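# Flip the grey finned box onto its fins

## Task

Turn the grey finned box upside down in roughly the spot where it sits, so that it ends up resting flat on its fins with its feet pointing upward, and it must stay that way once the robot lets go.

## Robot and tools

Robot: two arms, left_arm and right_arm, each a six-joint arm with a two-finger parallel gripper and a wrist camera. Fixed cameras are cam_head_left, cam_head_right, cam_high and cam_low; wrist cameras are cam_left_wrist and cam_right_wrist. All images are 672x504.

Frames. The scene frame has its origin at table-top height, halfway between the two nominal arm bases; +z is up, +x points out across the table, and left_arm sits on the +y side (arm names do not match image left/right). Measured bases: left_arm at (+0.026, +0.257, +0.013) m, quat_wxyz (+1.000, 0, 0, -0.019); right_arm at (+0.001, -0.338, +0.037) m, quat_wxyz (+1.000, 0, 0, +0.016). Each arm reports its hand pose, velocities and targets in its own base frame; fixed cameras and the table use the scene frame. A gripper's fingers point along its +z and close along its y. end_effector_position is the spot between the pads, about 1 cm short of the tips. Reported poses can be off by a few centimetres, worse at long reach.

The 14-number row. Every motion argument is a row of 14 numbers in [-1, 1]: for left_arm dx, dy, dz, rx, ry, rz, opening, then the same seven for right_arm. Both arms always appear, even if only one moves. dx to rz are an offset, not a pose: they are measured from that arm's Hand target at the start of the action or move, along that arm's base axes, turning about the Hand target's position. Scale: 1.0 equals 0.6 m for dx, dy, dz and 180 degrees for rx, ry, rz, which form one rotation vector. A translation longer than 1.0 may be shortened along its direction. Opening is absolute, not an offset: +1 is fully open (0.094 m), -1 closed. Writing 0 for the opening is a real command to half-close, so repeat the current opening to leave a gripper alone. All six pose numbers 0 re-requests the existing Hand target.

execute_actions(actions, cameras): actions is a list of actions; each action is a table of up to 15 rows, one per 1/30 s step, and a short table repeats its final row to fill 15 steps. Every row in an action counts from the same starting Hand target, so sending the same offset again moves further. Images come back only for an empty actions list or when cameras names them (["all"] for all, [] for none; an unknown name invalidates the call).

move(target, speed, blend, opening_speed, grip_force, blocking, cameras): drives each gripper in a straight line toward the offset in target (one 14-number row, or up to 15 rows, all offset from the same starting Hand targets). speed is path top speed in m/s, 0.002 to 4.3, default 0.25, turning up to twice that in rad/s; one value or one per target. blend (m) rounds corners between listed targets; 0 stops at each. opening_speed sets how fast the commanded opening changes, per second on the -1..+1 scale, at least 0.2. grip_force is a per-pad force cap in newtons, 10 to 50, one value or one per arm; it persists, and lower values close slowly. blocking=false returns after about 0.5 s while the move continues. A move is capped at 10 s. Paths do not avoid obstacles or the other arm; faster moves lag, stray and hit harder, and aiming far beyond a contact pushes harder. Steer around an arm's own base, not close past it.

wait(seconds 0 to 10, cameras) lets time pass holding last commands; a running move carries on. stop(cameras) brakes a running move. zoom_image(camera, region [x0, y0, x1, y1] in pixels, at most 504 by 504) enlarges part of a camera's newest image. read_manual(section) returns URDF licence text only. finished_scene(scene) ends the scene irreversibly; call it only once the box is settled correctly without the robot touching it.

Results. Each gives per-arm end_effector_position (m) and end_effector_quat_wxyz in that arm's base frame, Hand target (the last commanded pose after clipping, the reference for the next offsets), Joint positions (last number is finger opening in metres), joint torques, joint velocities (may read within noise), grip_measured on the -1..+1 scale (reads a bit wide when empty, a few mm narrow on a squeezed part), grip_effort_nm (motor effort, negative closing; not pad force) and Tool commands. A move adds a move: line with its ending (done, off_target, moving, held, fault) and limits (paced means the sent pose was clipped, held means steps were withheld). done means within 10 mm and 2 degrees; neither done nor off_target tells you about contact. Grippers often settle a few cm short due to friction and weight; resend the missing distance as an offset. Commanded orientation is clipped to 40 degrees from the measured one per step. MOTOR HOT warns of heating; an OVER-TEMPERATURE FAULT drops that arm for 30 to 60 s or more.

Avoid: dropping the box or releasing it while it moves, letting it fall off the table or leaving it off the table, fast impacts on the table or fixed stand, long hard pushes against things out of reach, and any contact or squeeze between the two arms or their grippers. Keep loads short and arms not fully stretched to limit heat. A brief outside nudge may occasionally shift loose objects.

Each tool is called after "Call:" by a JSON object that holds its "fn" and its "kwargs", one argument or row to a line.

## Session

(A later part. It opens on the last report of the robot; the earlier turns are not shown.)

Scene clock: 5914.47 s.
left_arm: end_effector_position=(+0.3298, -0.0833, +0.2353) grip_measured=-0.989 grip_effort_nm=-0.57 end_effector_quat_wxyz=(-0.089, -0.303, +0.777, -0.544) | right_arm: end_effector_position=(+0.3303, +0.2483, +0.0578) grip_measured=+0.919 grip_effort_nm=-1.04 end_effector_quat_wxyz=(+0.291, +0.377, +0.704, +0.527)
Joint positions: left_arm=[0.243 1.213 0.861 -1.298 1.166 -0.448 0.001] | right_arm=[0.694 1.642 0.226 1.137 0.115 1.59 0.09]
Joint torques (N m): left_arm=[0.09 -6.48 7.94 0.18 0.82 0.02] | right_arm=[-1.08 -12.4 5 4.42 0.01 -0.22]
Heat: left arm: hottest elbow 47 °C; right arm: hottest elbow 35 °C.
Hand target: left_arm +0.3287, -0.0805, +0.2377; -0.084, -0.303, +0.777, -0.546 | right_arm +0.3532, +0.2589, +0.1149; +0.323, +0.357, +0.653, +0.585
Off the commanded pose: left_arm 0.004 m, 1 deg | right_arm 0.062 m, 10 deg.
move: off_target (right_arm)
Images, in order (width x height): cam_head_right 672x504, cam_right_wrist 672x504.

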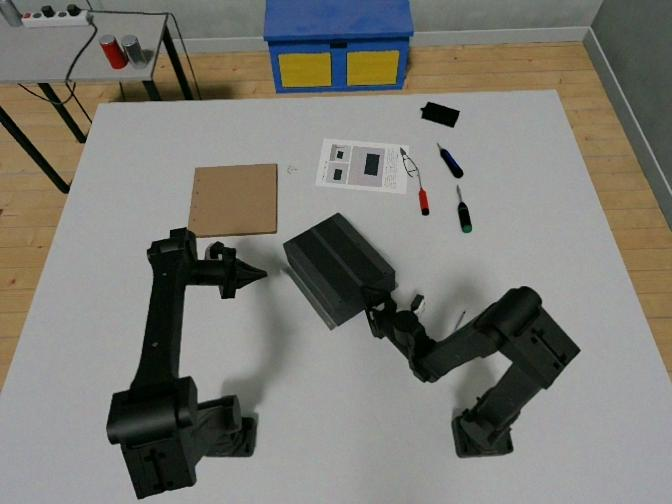

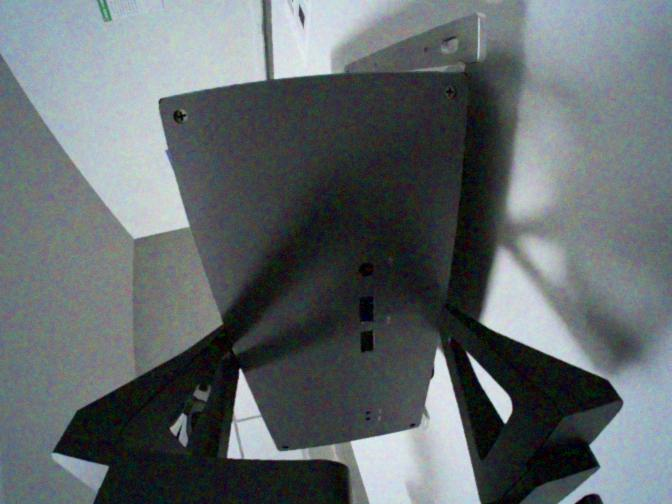

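Call:
{"fn": "move", "kwargs": {
  "target": [0,0,0,0,0,0,-1,-0.0693,-0.0367,0.0585,-0.0143,0.0225,0,0.6],
  "speed": 0.05,
  "cameras": ["cam_right_wrist","cam_head_right"]
}}

Scene clock: 5979.43 s.
left_arm: end_effector_position=(+0.3298, -0.0833, +0.2353) grip_measured=-0.989 grip_effort_nm=-0.57 end_effector_quat_wxyz=(-0.089, -0.303, +0.777, -0.544) | right_arm: end_effector_position=(+0.2913, +0.2148, +0.0830) grip_measured=+0.919 grip_effort_nm=-1.04 end_effector_quat_wxyz=(+0.277, +0.396, +0.728, +0.486)
Joint positions: left_arm=[0.243 1.213 0.861 -1.298 1.166 -0.448 0.001] | right_arm=[0.703 1.184 0.137 0.659 0.138 1.607 0.09]
Joint torques (N m): left_arm=[0.21 -6.36 7.95 0.14 0.82 0.01] | right_arm=[0.62 -8.47 9.13 4.92 0.55 -0.18]
Heat: left arm: hottest elbow 47 °C; right arm: hottest elbow 35 °C.
Hand target: left_arm +0.3287, -0.0805, +0.2377; -0.084, -0.303, +0.777, -0.546 | right_arm +0.3116, +0.2370, +0.1500; +0.307, +0.371, +0.677, +0.557
Off the commanded pose: left_arm 0.004 m, 1 deg | right_arm 0.073 m, 11 deg.
move: off_target (right_arm)
Images, in order (width x height): cam_head_right 672x504, cam_right_wrist 672x504.

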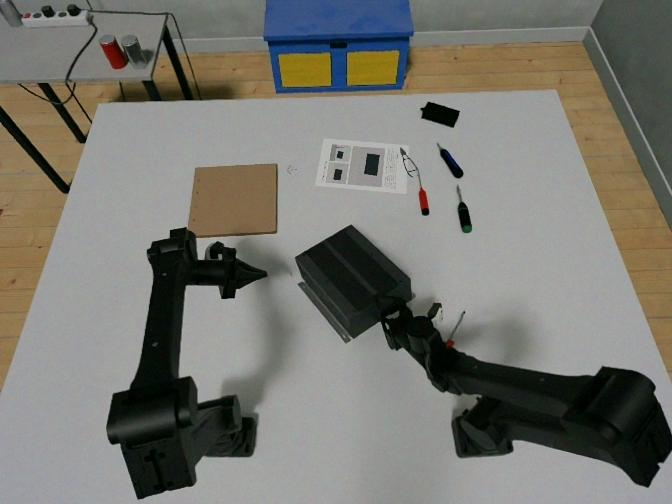

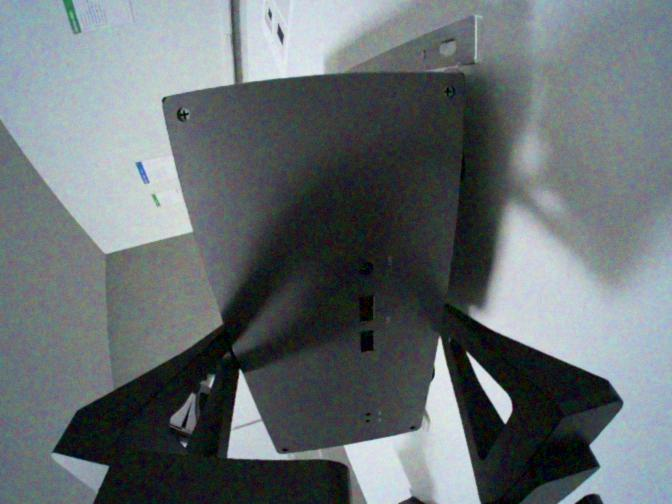

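Call:
{"fn": "execute_actions", "kwargs": {
  "actions": []
}}

Scene clock: 6016.07 s.
left_arm: end_effector_position=(+0.3298, -0.0833, +0.2353) grip_measured=-0.989 grip_effort_nm=-0.57 end_effector_quat_wxyz=(-0.089, -0.303, +0.777, -0.544) | right_arm: end_effector_position=(+0.2913, +0.2148, +0.0830) grip_measured=+0.919 grip_effort_nm=-1.04 end_effector_quat_wxyz=(+0.277, +0.396, +0.728, +0.486)
Joint positions: left_arm=[0.243 1.213 0.861 -1.298 1.166 -0.448 0.001] | right_arm=[0.703 1.183 0.137 0.659 0.138 1.607 0.09]
Joint velocities: within noise
Joint torques (N m): left_arm=[0.03 -6.42 7.94 0.17 0.82 0.02] | right_arm=[1.2 -8.94 9.16 4.86 0.51 -0.23]
Heat: left arm: hottest elbow 46 °C; right arm: hottest elbow 37 °C.
Hand target: left_arm +0.3287, -0.0805, +0.2377; -0.084, -0.303, +0.777, -0.546 | right_arm +0.3116, +0.2370, +0.1501; +0.307, +0.371, +0.677, +0.557
Tool commands: left_gripper/opening=-1.0 right_gripper/opening=+0.6
Off the commanded pose: left_arm 0.004 m, 1 deg | right_arm 0.073 m, 11 deg.

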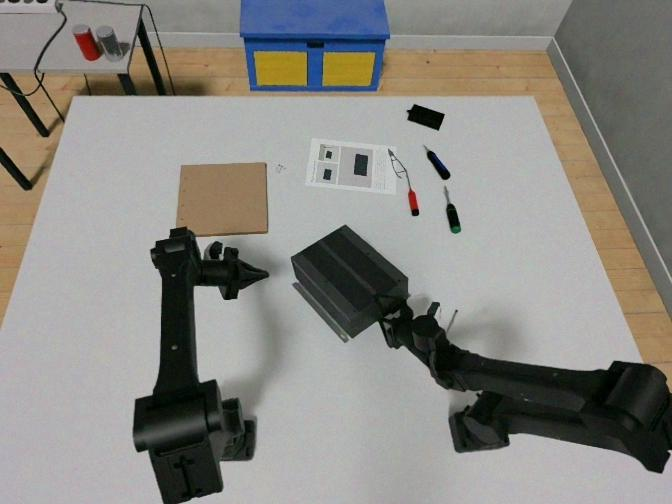

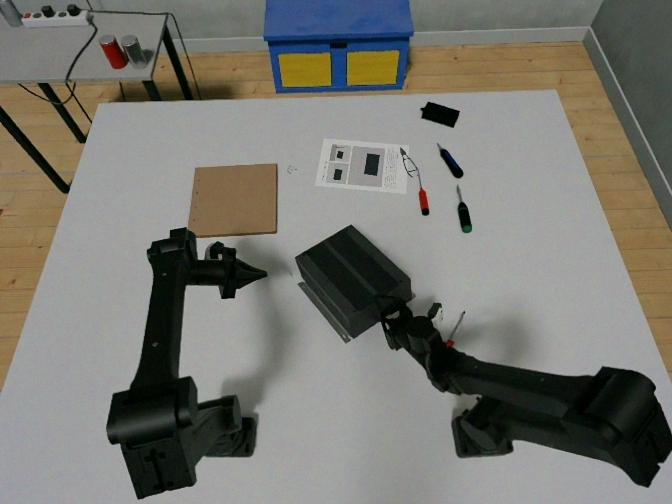

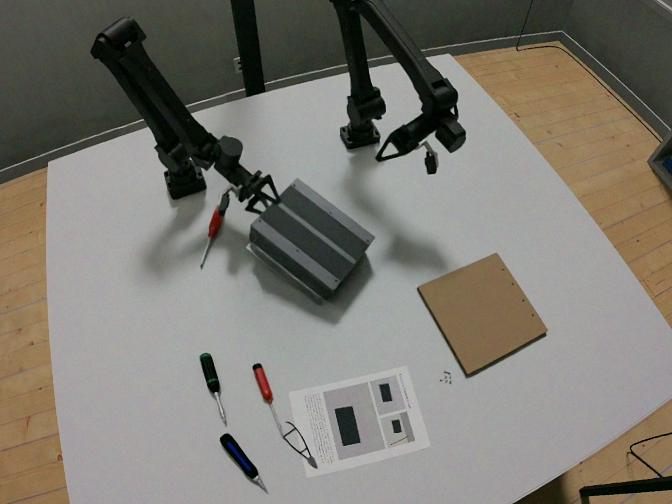

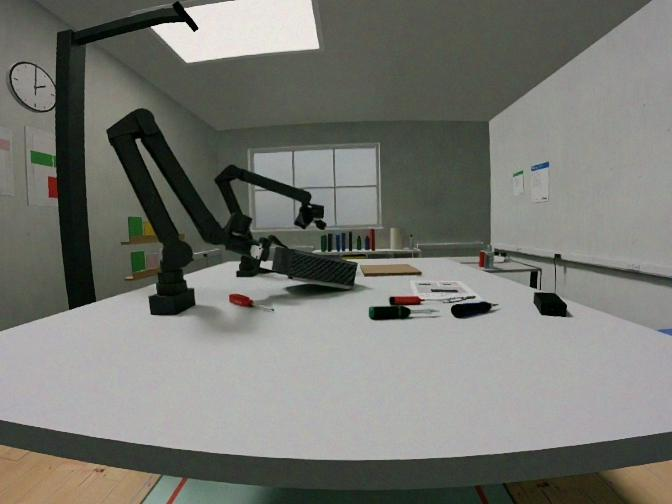

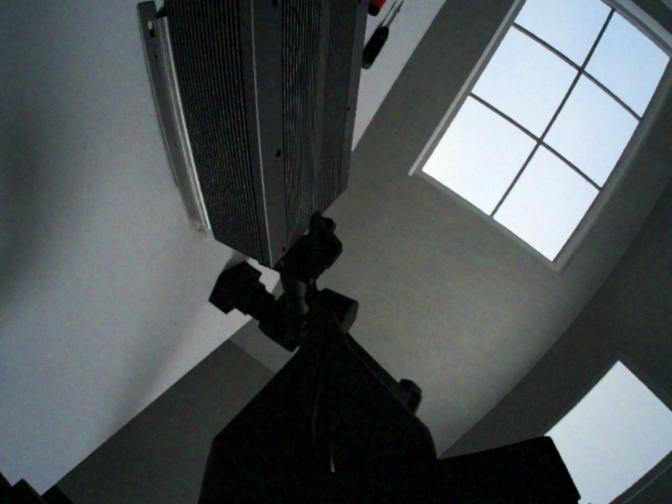

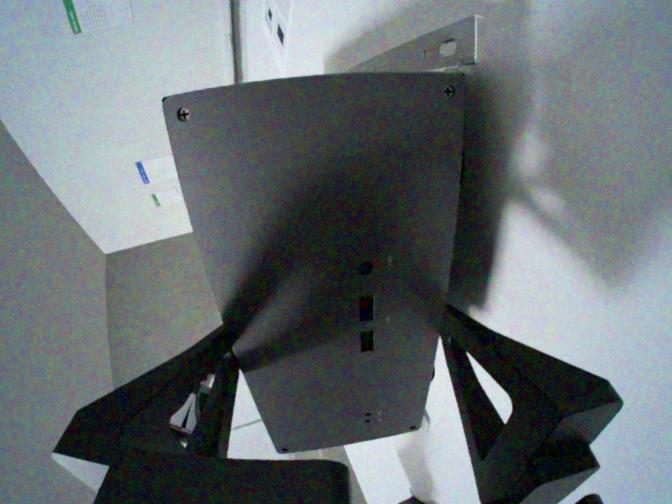

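Call:
{"fn": "move", "kwargs": {
  "target": [0,0,0,0,0,0,-1, 0.0324,0.0205,0.055,-0.0119,0.01876,0,0.6],
  "speed": 0.05,
  "cameras": ["cam_right_wrist","cam_low"]
}}

Scene clock: 6029.57 s.
left_arm: end_effector_position=(+0.3298, -0.0833, +0.2353) grip_measured=-0.989 grip_effort_nm=-0.57 end_effector_quat_wxyz=(-0.089, -0.303, +0.777, -0.544) | right_arm: end_effector_position=(+0.2897, +0.2145, +0.0996) grip_measured=+0.919 grip_effort_nm=-1.04 end_effector_quat_wxyz=(+0.261, +0.406, +0.747, +0.457)
Joint positions: left_arm=[0.243 1.213 0.861 -1.298 1.166 -0.448 0.001] | right_arm=[0.703 1.002 0.196 0.34 0.133 1.616 0.09]
Joint torques (N m): left_arm=[0.09 -6.42 7.95 0.14 0.81 0.03] | right_arm=[-0.67 -5.66 15.2 3.71 0.13 -0.26]
Heat: left arm: hottest elbow 46 °C; right arm: hottest elbow 38 °C.
Hand target: left_arm +0.3287, -0.0805, +0.2377; -0.084, -0.303, +0.777, -0.546 | right_arm +0.3310, +0.2493, +0.1830; +0.294, +0.381, +0.696, +0.533
Off the commanded pose: left_arm 0.004 m, 1 deg | right_arm 0.099 m, 11 deg.
move: off_target (right_arm)
Images, in order (width x height): cam_low 672x504, cam_right_wrist 672x504.

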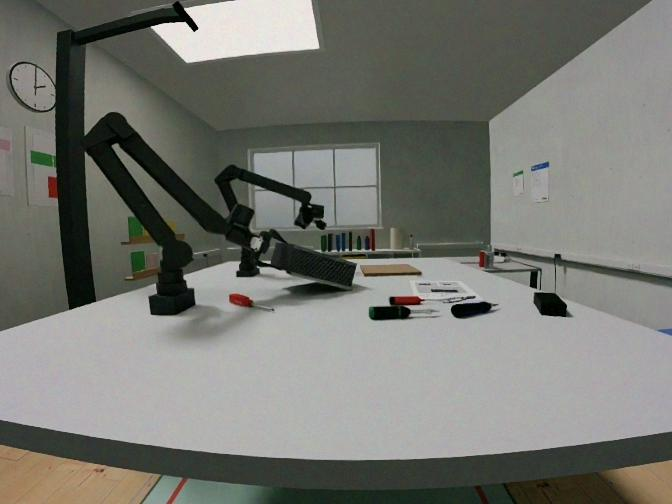

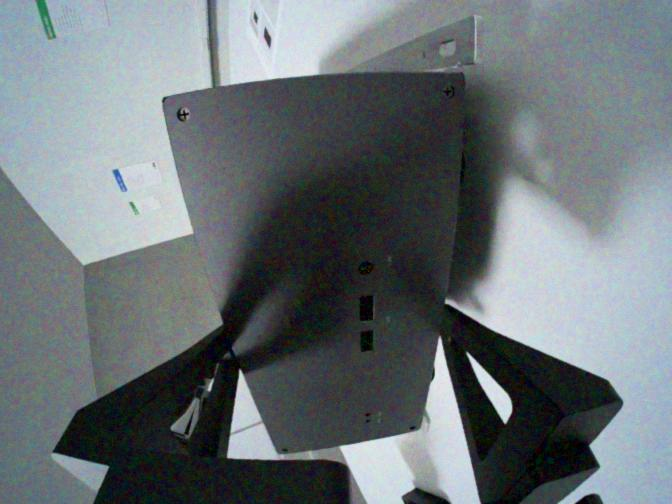

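Call:
{"fn": "move", "kwargs": {
  "target": [0,0,0,0,0,0,-1, 0.0528,0.0335,0.0742,-0.02085,0.0328,0,0.6],
  "speed": 0.05,
  "cameras": ["cam_right_wrist","cam_low"]
}}

Scene clock: 6050.03 s.
left_arm: end_effector_position=(+0.3298, -0.0833, +0.2353) grip_measured=-0.989 grip_effort_nm=-0.56 end_effector_quat_wxyz=(-0.089, -0.303, +0.777, -0.544) | right_arm: end_effector_position=(+0.3091, +0.2306, +0.1311) grip_measured=+0.919 grip_effort_nm=-1.04 end_effector_quat_wxyz=(+0.230, +0.425, +0.777, +0.403)
Joint positions: left_arm=[0.243 1.213 0.861 -1.298 1.166 -0.448 0.001] | right_arm=[0.695 0.966 0.391 -0.035 0.117 1.634 0.09]
Joint torques (N m): left_arm=[0.09 -6.42 7.94 0.2 0.81 0.02] | right_arm=[-1.44 -4.89 18.04 4.05 -0.05 -0.36]
Heat: left arm: hottest elbow 46 °C; right arm: hottest elbow 47 °C.
Hand target: left_arm +0.3287, -0.0805, +0.2377; -0.084, -0.303, +0.777, -0.546 | right_arm +0.3627, +0.2694, +0.2274; +0.270, +0.398, +0.727, +0.489
Off the commanded pose: left_arm 0.004 m, 1 deg | right_arm 0.117 m, 13 deg.
move: off_target (right_arm)
Images, in order (width x height): cam_low 672x504, cam_right_wrist 672x504.

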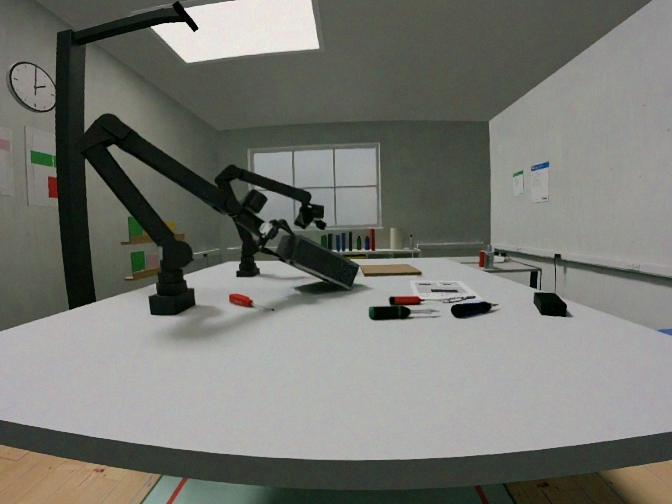

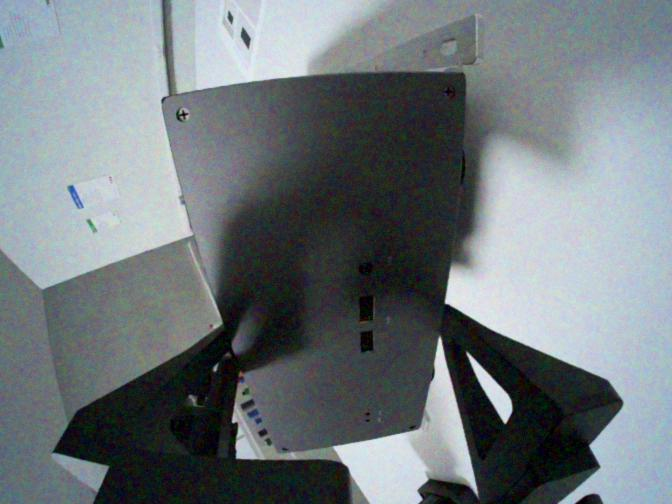

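Call:
{"fn": "move", "kwargs": {
  "target": [0,0,0,0,0,0,-1, 0.0767,0.0487,0.0767,-0.0476,0.075,0,0.6],
  "speed": 0.07,
  "cameras": ["cam_right_wrist","cam_low"]
}}

Scene clock: 6065.47 s.
left_arm: end_effector_position=(+0.3298, -0.0833, +0.2353) grip_measured=-0.989 grip_effort_nm=-0.56 end_effector_quat_wxyz=(-0.089, -0.303, +0.777, -0.544) | right_arm: end_effector_position=(+0.3578, +0.2637, +0.1803) grip_measured=+0.919 grip_effort_nm=-1.04 end_effector_quat_wxyz=(+0.169, +0.453, +0.825, +0.292)
Joint positions: left_arm=[0.243 1.213 0.861 -1.298 1.166 -0.448 0.001] | right_arm=[0.667 1.15 0.798 -0.534 0.078 1.643 0.09]
Joint torques (N m): left_arm=[0.15 -6.48 7.92 0.2 0.81 0.02] | right_arm=[-1.44 -8.88 18.45 3.9 -0.03 -0.28]
Heat: left arm: hottest elbow 46 °C; right arm: hottest elbow 51 °C.
Hand target: left_arm +0.3287, -0.0805, +0.2377; -0.084, -0.303, +0.777, -0.546 | right_arm +0.4086, +0.2986, +0.2736; +0.212, +0.431, +0.788, +0.384
Off the commanded pose: left_arm 0.004 m, 1 deg | right_arm 0.112 m, 13 deg.
move: off_target (right_arm)
Images, in order (width x height): cam_low 672x504, cam_right_wrist 672x504.

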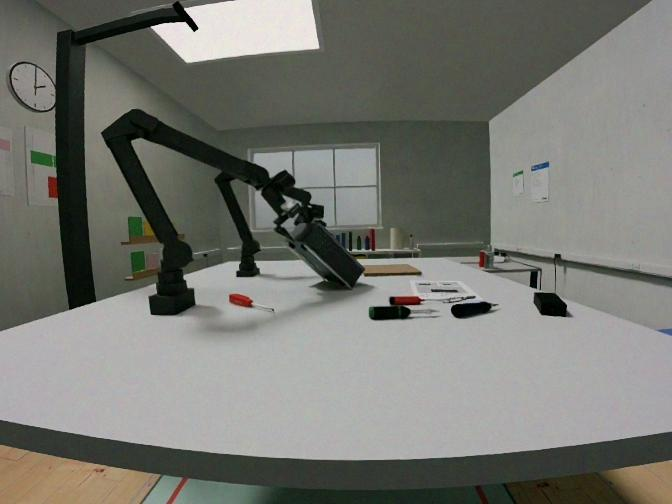

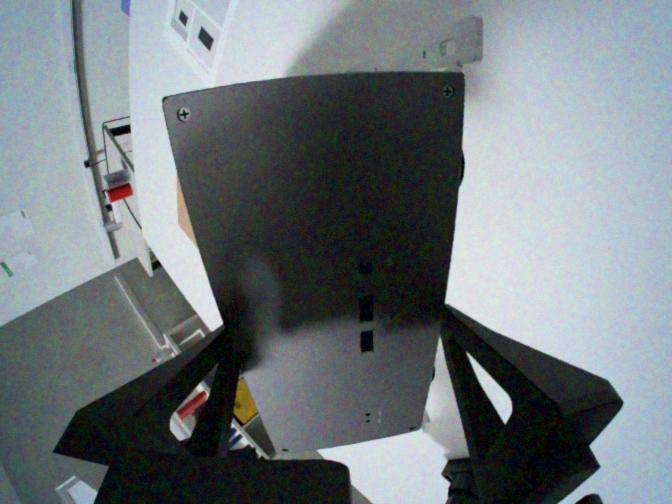

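Call:
{"fn": "move", "kwargs": {
  "target": [0,0,0,0,0,0,-1, 0.0957,0.0607,0.0308,-0.0506,0.0797,0,0.6],
  "speed": 0.06,
  "cameras": ["cam_right_wrist","cam_low"]
}}

Scene clock: 6076.73 s.
left_arm: end_effector_position=(+0.3298, -0.0833, +0.2353) grip_measured=-0.989 grip_effort_nm=-0.57 end_effector_quat_wxyz=(-0.089, -0.303, +0.777, -0.544) | right_arm: end_effector_position=(+0.4173, +0.3001, +0.2139) grip_measured=+0.919 grip_effort_nm=-1.04 end_effector_quat_wxyz=(+0.103, +0.473, +0.859, +0.167)
Joint positions: left_arm=[0.243 1.213 0.861 -1.298 1.166 -0.448 0.001] | right_arm=[0.64 1.451 1.263 -0.99 0.048 1.638 0.09]
Joint torques (N m): left_arm=[0.15 -6.36 7.92 0.21 0.82 0.01] | right_arm=[-1.49 -12.86 17.63 4.03 -0.08 -0.19]
Heat: left arm: hottest elbow 46 °C; right arm: hottest elbow 58 °C.
Hand target: left_arm +0.3287, -0.0805, +0.2377; -0.084, -0.303, +0.777, -0.546 | right_arm +0.4662, +0.3350, +0.2920; +0.145, +0.458, +0.837, +0.263
Off the commanded pose: left_arm 0.004 m, 1 deg | right_arm 0.099 m, 12 deg.
move: off_target (right_arm)
Images, in order (width x height): cam_low 672x504, cam_right_wrist 672x504.

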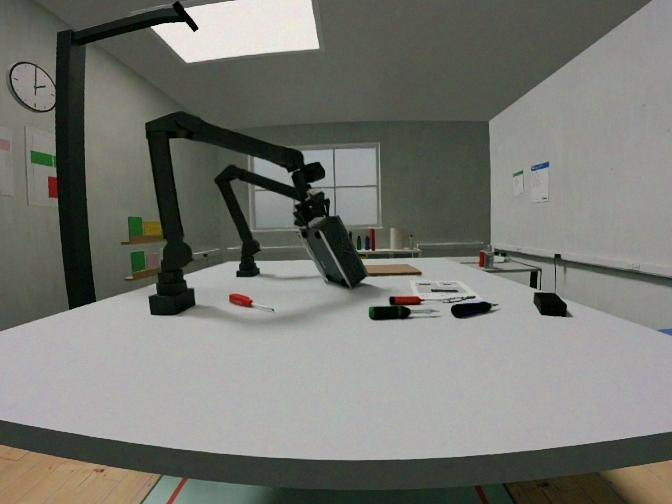

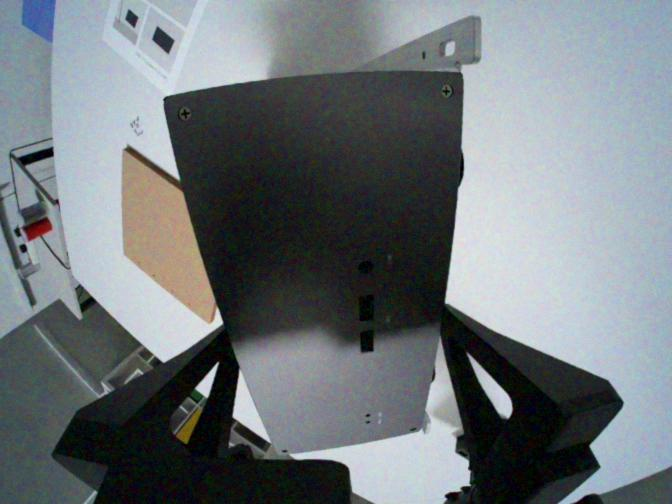

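Call:
{"fn": "move", "kwargs": {
  "target": [0,0,0,0,0,0,-1, 0.092,0.0584,-0.0033,-0.0447,0.0703,0,0.6],
  "speed": 0.05,
  "cameras": ["cam_right_wrist","cam_low"]
}}

Scene clock: 6118.10 s.
left_arm: end_effector_position=(+0.3298, -0.0833, +0.2353) grip_measured=-0.989 grip_effort_nm=-0.57 end_effector_quat_wxyz=(-0.089, -0.303, +0.777, -0.544) | right_arm: end_effector_position=(+0.4755, +0.3359, +0.2283) grip_measured=+0.920 grip_effort_nm=-1.04 end_effector_quat_wxyz=(+0.040, +0.481, +0.874, +0.053)
Joint positions: left_arm=[0.243 1.213 0.861 -1.298 1.166 -0.448 0.001] | right_arm=[0.624 1.783 1.751 -1.408 0.027 1.628 0.09]
Joint torques (N m): left_arm=[-0.03 -6.42 7.98 0.17 0.81 0.01] | right_arm=[-0.38 -16.97 16.9 4.03 -0.17 -0.12]
Heat: left arm: hottest elbow 46 °C; right arm: hottest elbow 74 °C.
Hand target: left_arm +0.3287, -0.0805, +0.2377; -0.084, -0.303, +0.777, -0.546 | right_arm +0.5213, +0.3700, +0.2901; +0.084, +0.473, +0.864, +0.152
Off the commanded pose: left_arm 0.004 m, 1 deg | right_arm 0.084 m, 12 deg.
move: off_target (right_arm)
Images, in order (width x height): cam_low 672x504, cam_right_wrist 672x504.

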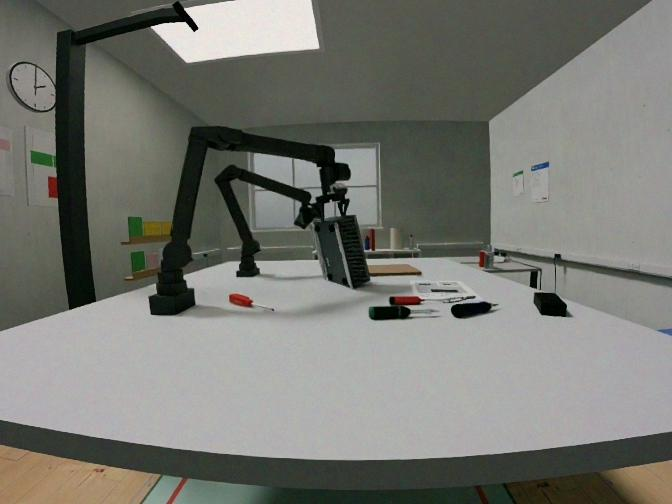

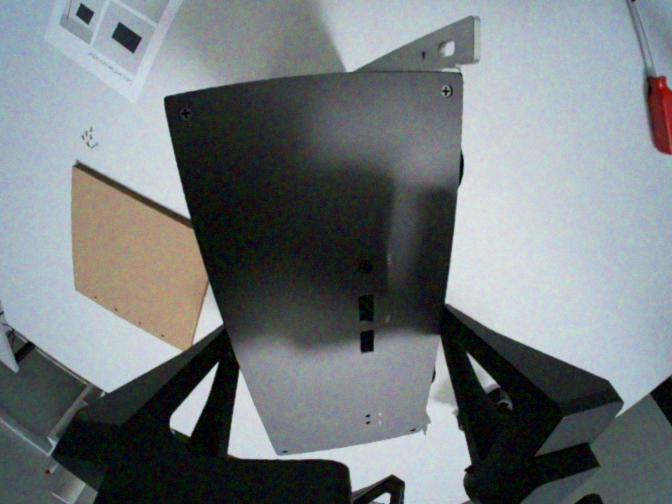

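Call:
{"fn": "move", "kwargs": {
  "target": [0,0,0,0,0,0,-1, 0.052,0.033,-0.0467,-0.0238,0.0375,0,0.6],
  "speed": 0.05,
  "cameras": ["cam_low"]
}}

Scene clock: 6125.33 s.
left_arm: end_effector_position=(+0.3298, -0.0833, +0.2353) grip_measured=-0.989 grip_effort_nm=-0.57 end_effector_quat_wxyz=(-0.089, -0.303, +0.777, -0.544) | right_arm: end_effector_position=(+0.5095, +0.3602, +0.2292) grip_measured=+0.920 grip_effort_nm=-1.04 end_effector_quat_wxyz=(+0.010, +0.477, +0.879, +0.010)
Joint positions: left_arm=[0.243 1.213 0.861 -1.298 1.166 -0.448 0.001] | right_arm=[0.619 1.984 2.055 -1.614 0.009 1.613 0.09]
Joint torques (N m): left_arm=[0.15 -6.42 7.94 0.18 0.82 0.02] | right_arm=[-0.91 -17.96 15.04 4.34 0.15 0.03]
Heat: left arm: hottest elbow 46 °C; right arm: hottest elbow 73 °C.
Hand target: left_arm +0.3287, -0.0805, +0.2377; -0.084, -0.303, +0.777, -0.546 | right_arm +0.5525, +0.3899, +0.2621; +0.051, +0.477, +0.872, +0.092
Off the commanded pose: left_arm 0.004 m, 1 deg | right_arm 0.062 m, 10 deg.
move: off_target (right_arm)
Images, in order (width x height): cam_low 672x504.

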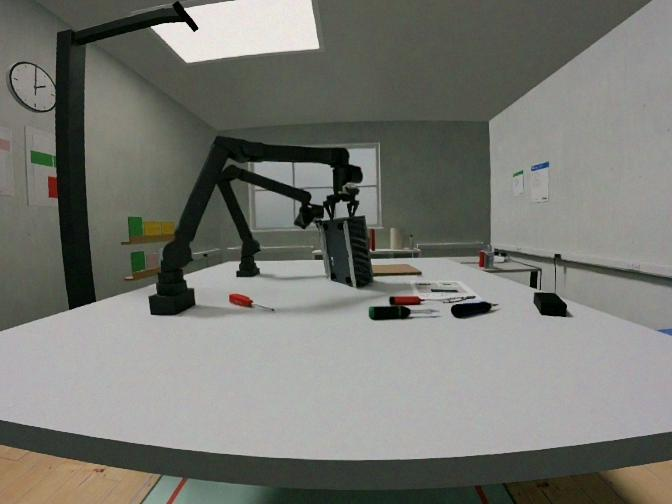

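Call:
{"fn": "move", "kwargs": {
  "target": [0,0,0,0,0,0,-1, 0.0492,0.0313,-0.025,0.003,-0.0047,0,0.6],
  "speed": 0.05,
  "cameras": ["cam_low"]
}}

Call:
{"fn": "zoom_image", "kwargs": {
  "camera": "cam_low",
  "region": [260, 150, 460, 300]
}}

Scene clock: 6135.33 s.
left_arm: end_effector_position=(+0.3298, -0.0833, +0.2353) grip_measured=-0.989 grip_effort_nm=-0.56 end_effector_quat_wxyz=(-0.089, -0.303, +0.777, -0.544) | right_arm: end_effector_position=(+0.5331, +0.3772, +0.2290) grip_measured=+0.920 grip_effort_nm=-1.04 end_effector_quat_wxyz=(+0.014, +0.477, +0.879, +0.019)
Joint positions: left_arm=[0.243 1.213 0.861 -1.298 1.166 -0.448 0.001] | right_arm=[0.619 2.068 2.188 -1.644 0.008 1.613 0.09]
Joint torques (N m): left_arm=[0.09 -6.42 7.95 0.2 0.81 0.02] | right_arm=[-1.2 -17.49 14.63 5 0.21 0]
Heat: left arm: hottest elbow 46 °C; right arm: hottest elbow 69 °C.
Hand target: left_arm +0.3287, -0.0805, +0.2377; -0.084, -0.303, +0.777, -0.546 | right_arm +0.5821, +0.4086, +0.2473; +0.055, +0.477, +0.872, +0.099
Off the commanded pose: left_arm 0.004 m, 1 deg | right_arm 0.061 m, 10 deg.
move: off_target (right_arm)
Images, in order (width x height): cam_low 672x504.

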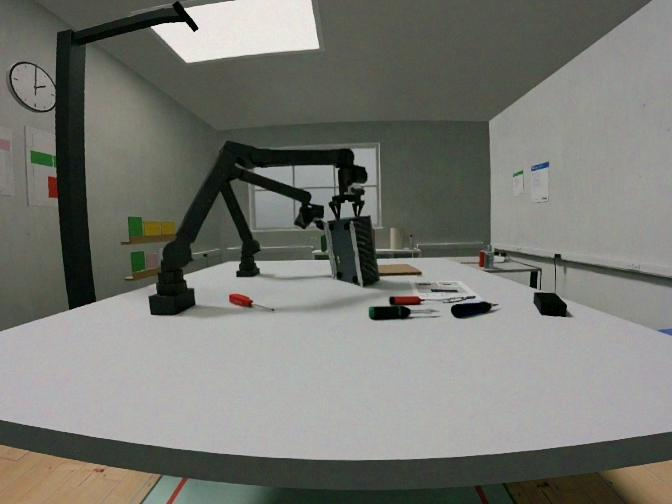

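Scaled by 2.520.

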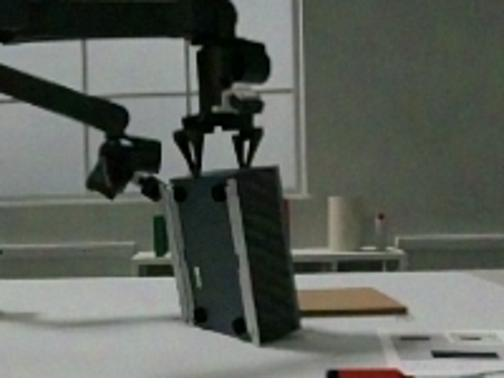

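Call:
{"fn": "move", "kwargs": {
  "target": [0,0,0,0,0,0,-1, 0.0141,0.0089,0.0,-0.0074,0.0117,0,0.6],
  "speed": 0.05,
  "cameras": ["cam_right_wrist","cam_low"]
}}

Scene clock: 6219.67 s.
left_arm: end_effector_position=(+0.3298, -0.0833, +0.2353) grip_measured=-0.989 grip_effort_nm=-0.57 end_effector_quat_wxyz=(-0.089, -0.303, +0.777, -0.544) | right_arm: end_effector_position=(+0.5628, +0.3990, +0.2295) grip_measured=+0.920 grip_effort_nm=-1.04 end_effector_quat_wxyz=(+0.021, +0.476, +0.878, +0.037)
Joint positions: left_arm=[0.243 1.213 0.861 -1.298 1.166 -0.448 0.001] | right_arm=[0.619 2.181 2.378 -1.684 0.005 1.612 0.09]
Joint torques (N m): left_arm=[0.09 -6.36 7.92 0.14 0.81 0.02] | right_arm=[-1.08 -18.67 14.45 2.3 0.26 -0.03]
Heat: left arm: hottest elbow 46 °C; right arm: hottest elbow 69 °C.
Hand target: left_arm +0.3287, -0.0805, +0.2377; -0.084, -0.303, +0.777, -0.546 | right_arm +0.5906, +0.4140, +0.2471; +0.044, +0.478, +0.873, +0.080
Off the commanded pose: left_arm 0.004 m, 1 deg | right_arm 0.036 m, 6 deg.
move: off_target (right_arm)
Images, in order (width x height): cam_low 672x504, cam_right_wrist 672x504.

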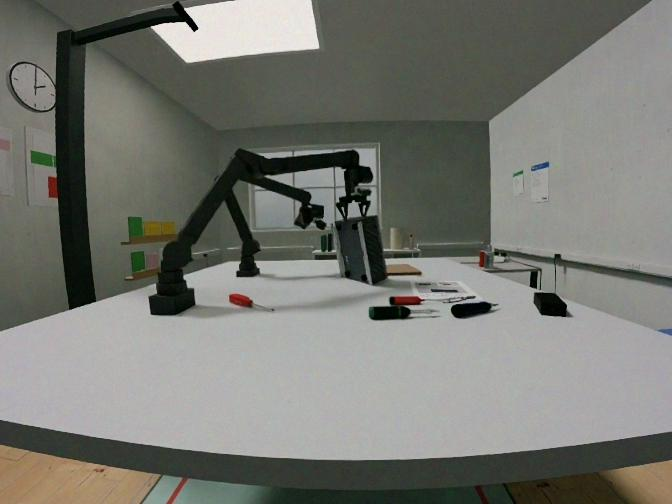

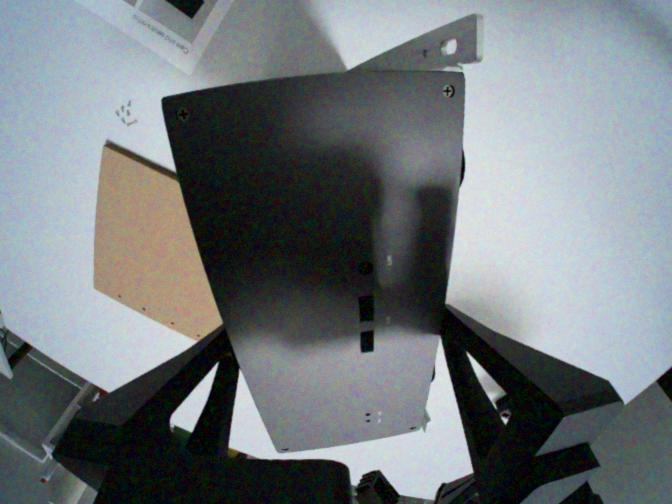

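Call:
{"fn": "move", "kwargs": {
  "target": [0,0,0,0,0,0,-1, -0.0282,-0.0179,-0.02,0,0,0,0.6],
  "speed": 0.04,
  "cameras": ["cam_right_wrist","cam_low"]
}}

Scene clock: 6278.13 s.
left_arm: end_effector_position=(+0.3298, -0.0833, +0.2353) grip_measured=-0.989 grip_effort_nm=-0.57 end_effector_quat_wxyz=(-0.089, -0.303, +0.777, -0.544) | right_arm: end_effector_position=(+0.5568, +0.3947, +0.2284) grip_measured=+0.920 grip_effort_nm=-1.04 end_effector_quat_wxyz=(+0.025, +0.476, +0.878, +0.045)
Joint positions: left_arm=[0.243 1.213 0.861 -1.298 1.166 -0.448 0.001] | right_arm=[0.619 2.127 2.282 -1.622 0.005 1.612 0.09]
Joint torques (N m): left_arm=[0.15 -6.53 7.95 0.13 0.81 0.03] | right_arm=[-0.91 -21.13 8.42 3.32 0.21 -0.03]
Heat: left arm: hottest elbow 46 °C; right arm: hottest elbow 66 °C.
Hand target: left_arm +0.3287, -0.0805, +0.2377; -0.084, -0.303, +0.777, -0.546 | right_arm +0.5737, +0.4033, +0.2351; +0.044, +0.478, +0.873, +0.080
Off the commanded pose: left_arm 0.004 m, 1 deg | right_arm 0.020 m, 5 deg.
move: off_target (right_arm)
Images, in order (width x height): cam_low 672x504, cam_right_wrist 672x504.

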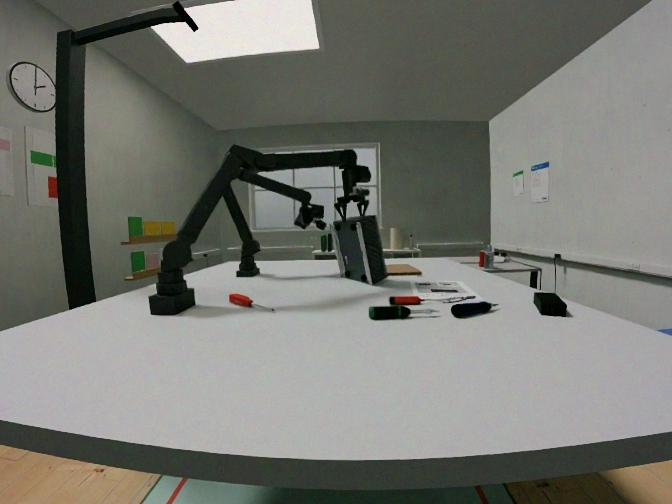

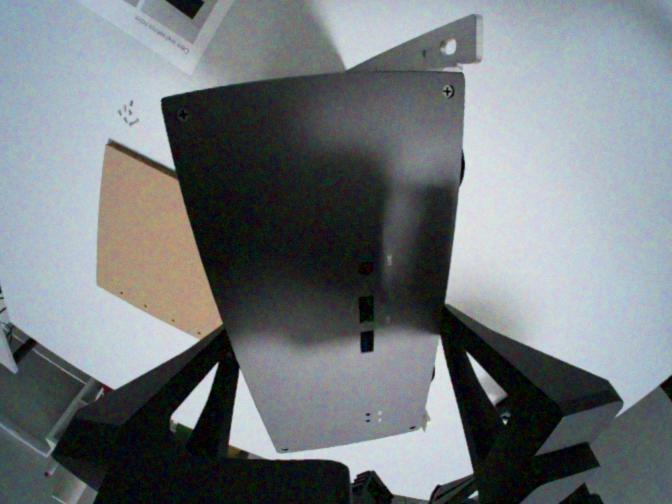

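Call:
{"fn": "move", "kwargs": {
  "target": [0,0,0,0,0,0,-1, 0,0,0,0,0,0,1.0],
  "speed": 0.04,
  "opening_speed": 0.2,
  "cameras": ["cam_right_wrist","cam_low"]
}}

Scene clock: 6287.33 s.
left_arm: end_effector_position=(+0.3298, -0.0833, +0.2353) grip_measured=-0.989 grip_effort_nm=-0.57 end_effector_quat_wxyz=(-0.089, -0.303, +0.777, -0.544) | right_arm: end_effector_position=(+0.5687, +0.4024, +0.2297) grip_measured=+0.998 grip_effort_nm=0.05 end_effector_quat_wxyz=(+0.039, +0.476, +0.876, +0.070)
Joint positions: left_arm=[0.243 1.213 0.861 -1.298 1.166 -0.448 0.001] | right_arm=[0.619 2.127 2.281 -1.564 0.009 1.613 0.094]
Joint torques (N m): left_arm=[-0.03 -6.36 7.97 0.17 0.81 0.02] | right_arm=[-1.14 -21.01 8.49 1.01 0.05 -0.01]
Heat: left arm: hottest elbow 46 °C; right arm: hottest elbow 61 °C.
Hand target: left_arm +0.3287, -0.0805, +0.2377; -0.084, -0.303, +0.777, -0.546 | right_arm +0.5737, +0.4032, +0.2352; +0.045, +0.478, +0.873, +0.080
Off the commanded pose: left_arm 0.004 m, 1 deg | right_arm 0.007 m, 1 deg.
move: done
Images, in order (width x height): cam_low 672x504, cam_right_wrist 672x504.

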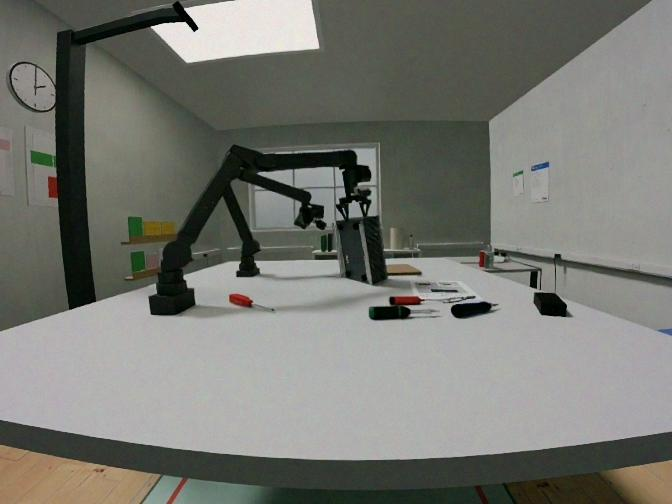

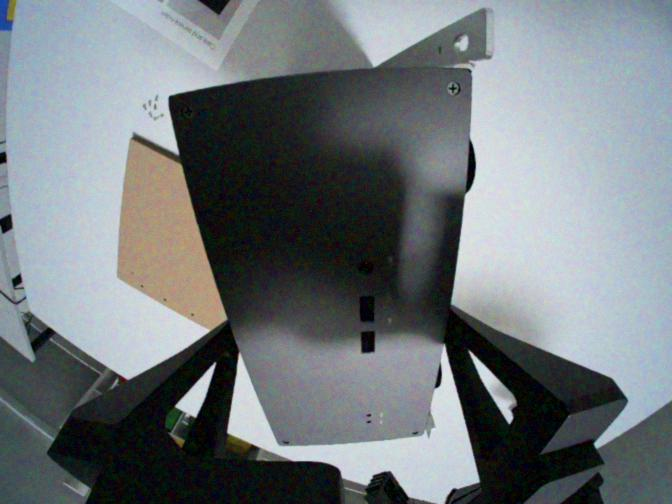

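Call:
{"fn": "move", "kwargs": {
  "target": [0,0,0,0,0,0,-1, 0.0563,0.0357,-0.005,0.0134,-0.0211,0,1.0],
  "speed": 0.025,
  "cameras": ["cam_right_wrist","cam_low"]
}}

Call:
{"fn": "zoom_image", "kwargs": {
  "camera": "cam_low",
  "region": [260, 150, 460, 300]
}}

Scene clock: 6303.63 s.
left_arm: end_effector_position=(+0.3298, -0.0833, +0.2353) grip_measured=-0.989 grip_effort_nm=-0.56 end_effector_quat_wxyz=(-0.089, -0.303, +0.777, -0.544) | right_arm: end_effector_position=(+0.5871, +0.4073, +0.2380) grip_measured=+0.999 grip_effort_nm=0.03 end_effector_quat_wxyz=(+0.054, +0.477, +0.873, +0.088)
Joint positions: left_arm=[0.243 1.213 0.861 -1.298 1.166 -0.448 0.001] | right_arm=[0.612 2.161 2.354 -1.557 0.019 1.61 0.094]
Joint torques (N m): left_arm=[0.21 -6.36 7.94 0.16 0.81 0.02] | right_arm=[-0.67 -17.73 11.51 2.78 -0.19 -0.02]
Heat: left arm: hottest elbow 46 °C; right arm: hottest elbow 56 °C.
Hand target: left_arm +0.3287, -0.0805, +0.2377; -0.084, -0.303, +0.777, -0.546 | right_arm +0.6075, +0.4246, +0.2321; +0.063, +0.476, +0.870, +0.115
Off the commanded pose: left_arm 0.004 m, 1 deg | right_arm 0.027 m, 3 deg.
move: off_target (right_arm)
Images, in order (width x height): cam_low 672x504, cam_right_wrist 672x504.

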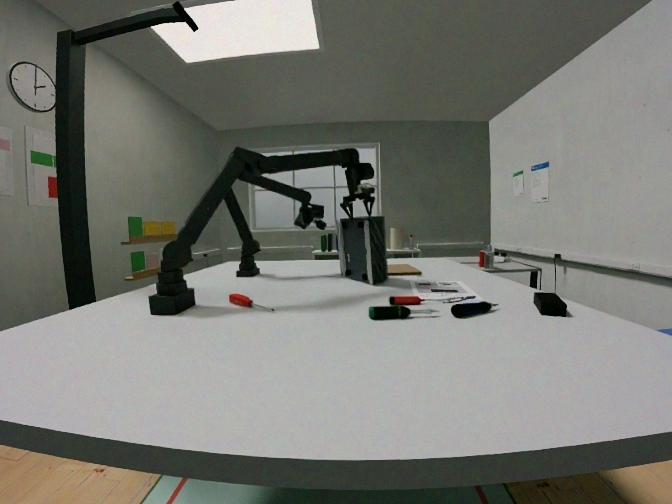

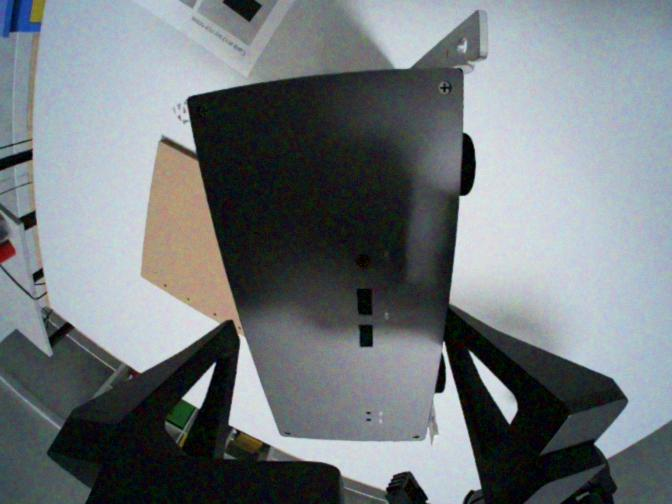

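Scaled by 2.520.

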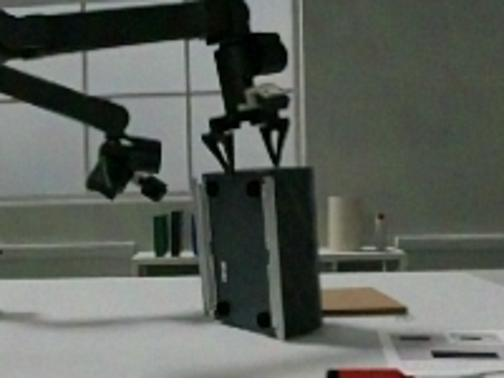

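Call:
{"fn": "zoom_image", "kwargs": {
  "camera": "cam_low",
  "region": [320, 200, 410, 290]
}}

Call:
{"fn": "execute_actions", "kwargs": {
  "actions": [],
  "cameras": ["cam_high","cam_head_right","cam_right_wrist"]
}}

Call:
{"fn": "zoom_image", "kwargs": {
  "camera": "cam_high",
  "region": [200, 150, 420, 330]
}}

Scaled by 5.600.

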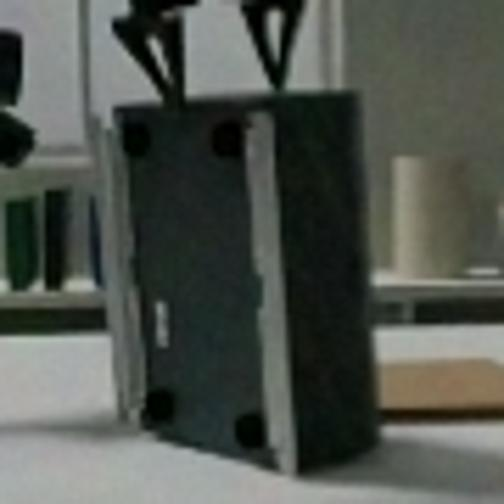

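Scene clock: 6327.27 s.
left_arm: end_effector_position=(+0.3298, -0.0833, +0.2353) grip_measured=-0.989 grip_effort_nm=-0.56 end_effector_quat_wxyz=(-0.089, -0.303, +0.777, -0.544) | right_arm: end_effector_position=(+0.5871, +0.4073, +0.2380) grip_measured=+0.999 grip_effort_nm=0.03 end_effector_quat_wxyz=(+0.054, +0.477, +0.873, +0.088)
Joint positions: left_arm=[0.243 1.213 0.861 -1.298 1.166 -0.448 0.001] | right_arm=[0.612 2.161 2.354 -1.557 0.019 1.61 0.094]
Joint velocities: within noise
Joint torques (N m): left_arm=[0.15 -6.53 7.95 0.18 0.81 0.03] | right_arm=[-0.73 -17.9 11.52 2.88 -0.23 0.01]
Heat: left arm: hottest elbow 46 °C; right arm: hottest elbow 53 °C.
Hand target: left_arm +0.3287, -0.0805, +0.2377; -0.084, -0.303, +0.777, -0.546 | right_arm +0.6075, +0.4246, +0.2321; +0.063, +0.476, +0.870, +0.115
Tool commands: left_gripper/opening=-1.0 right_gripper/opening=+1.0
Off the commanded pose: left_arm 0.004 m, 1 deg | right_arm 0.027 m, 3 deg.
Images, in order (width x height): cam_head_right 672x504, cam_high 672x504, cam_right_wrist 672x504.

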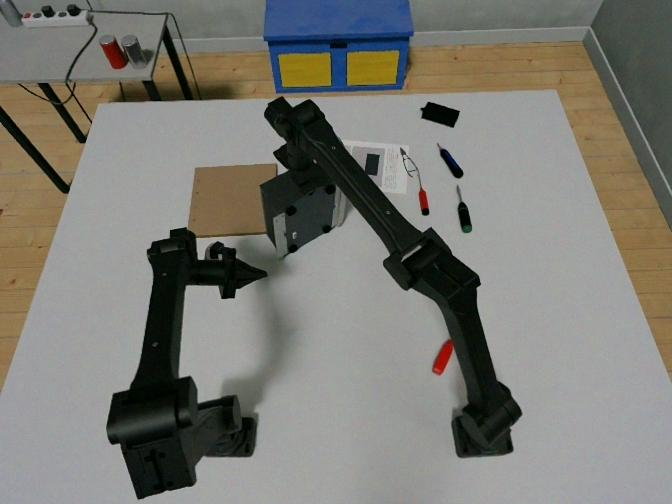

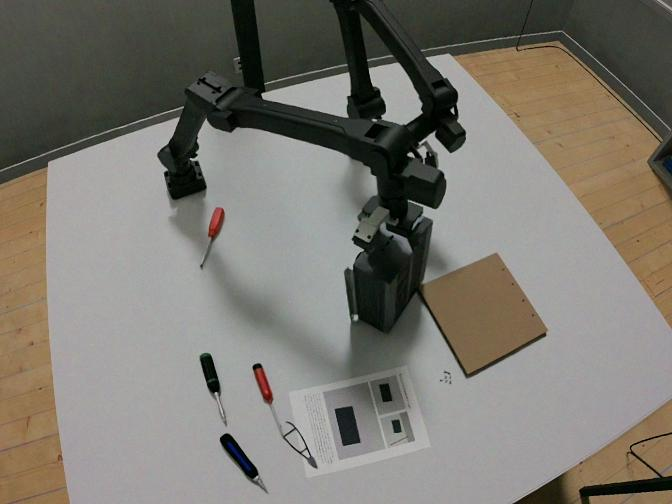

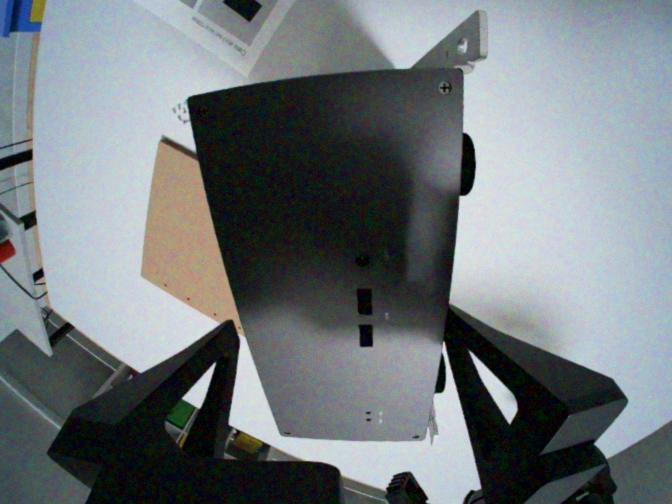

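Scaled by 2.291.

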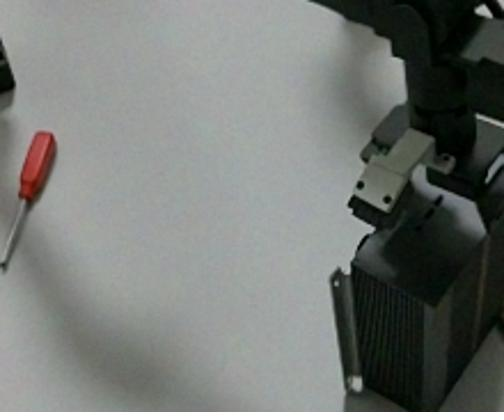

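Call:
{"fn": "zoom_image", "kwargs": {
  "camera": "cam_high",
  "region": [340, 220, 460, 340]
}}

Call:
{"fn": "zoom_image", "kwargs": {
  "camera": "cam_head_right",
  "region": [220, 150, 370, 270]
}}

Scaled by 4.200.

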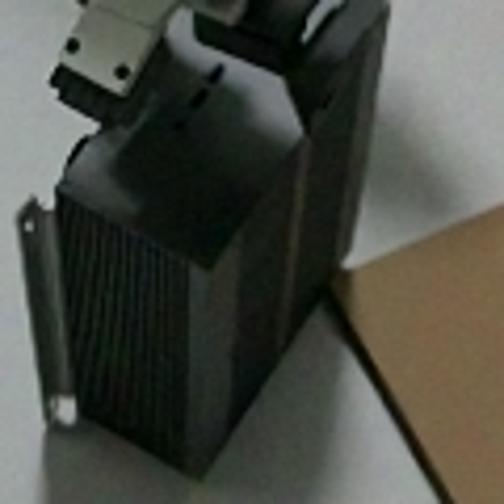

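Scaled by 3.360.

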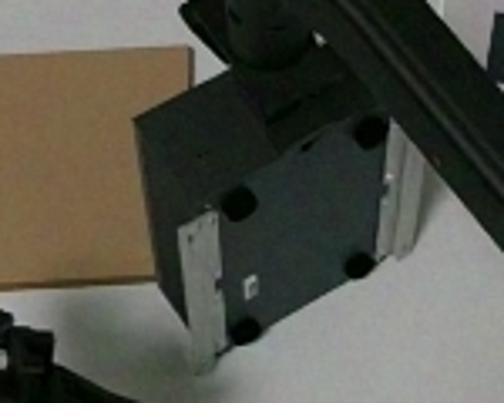

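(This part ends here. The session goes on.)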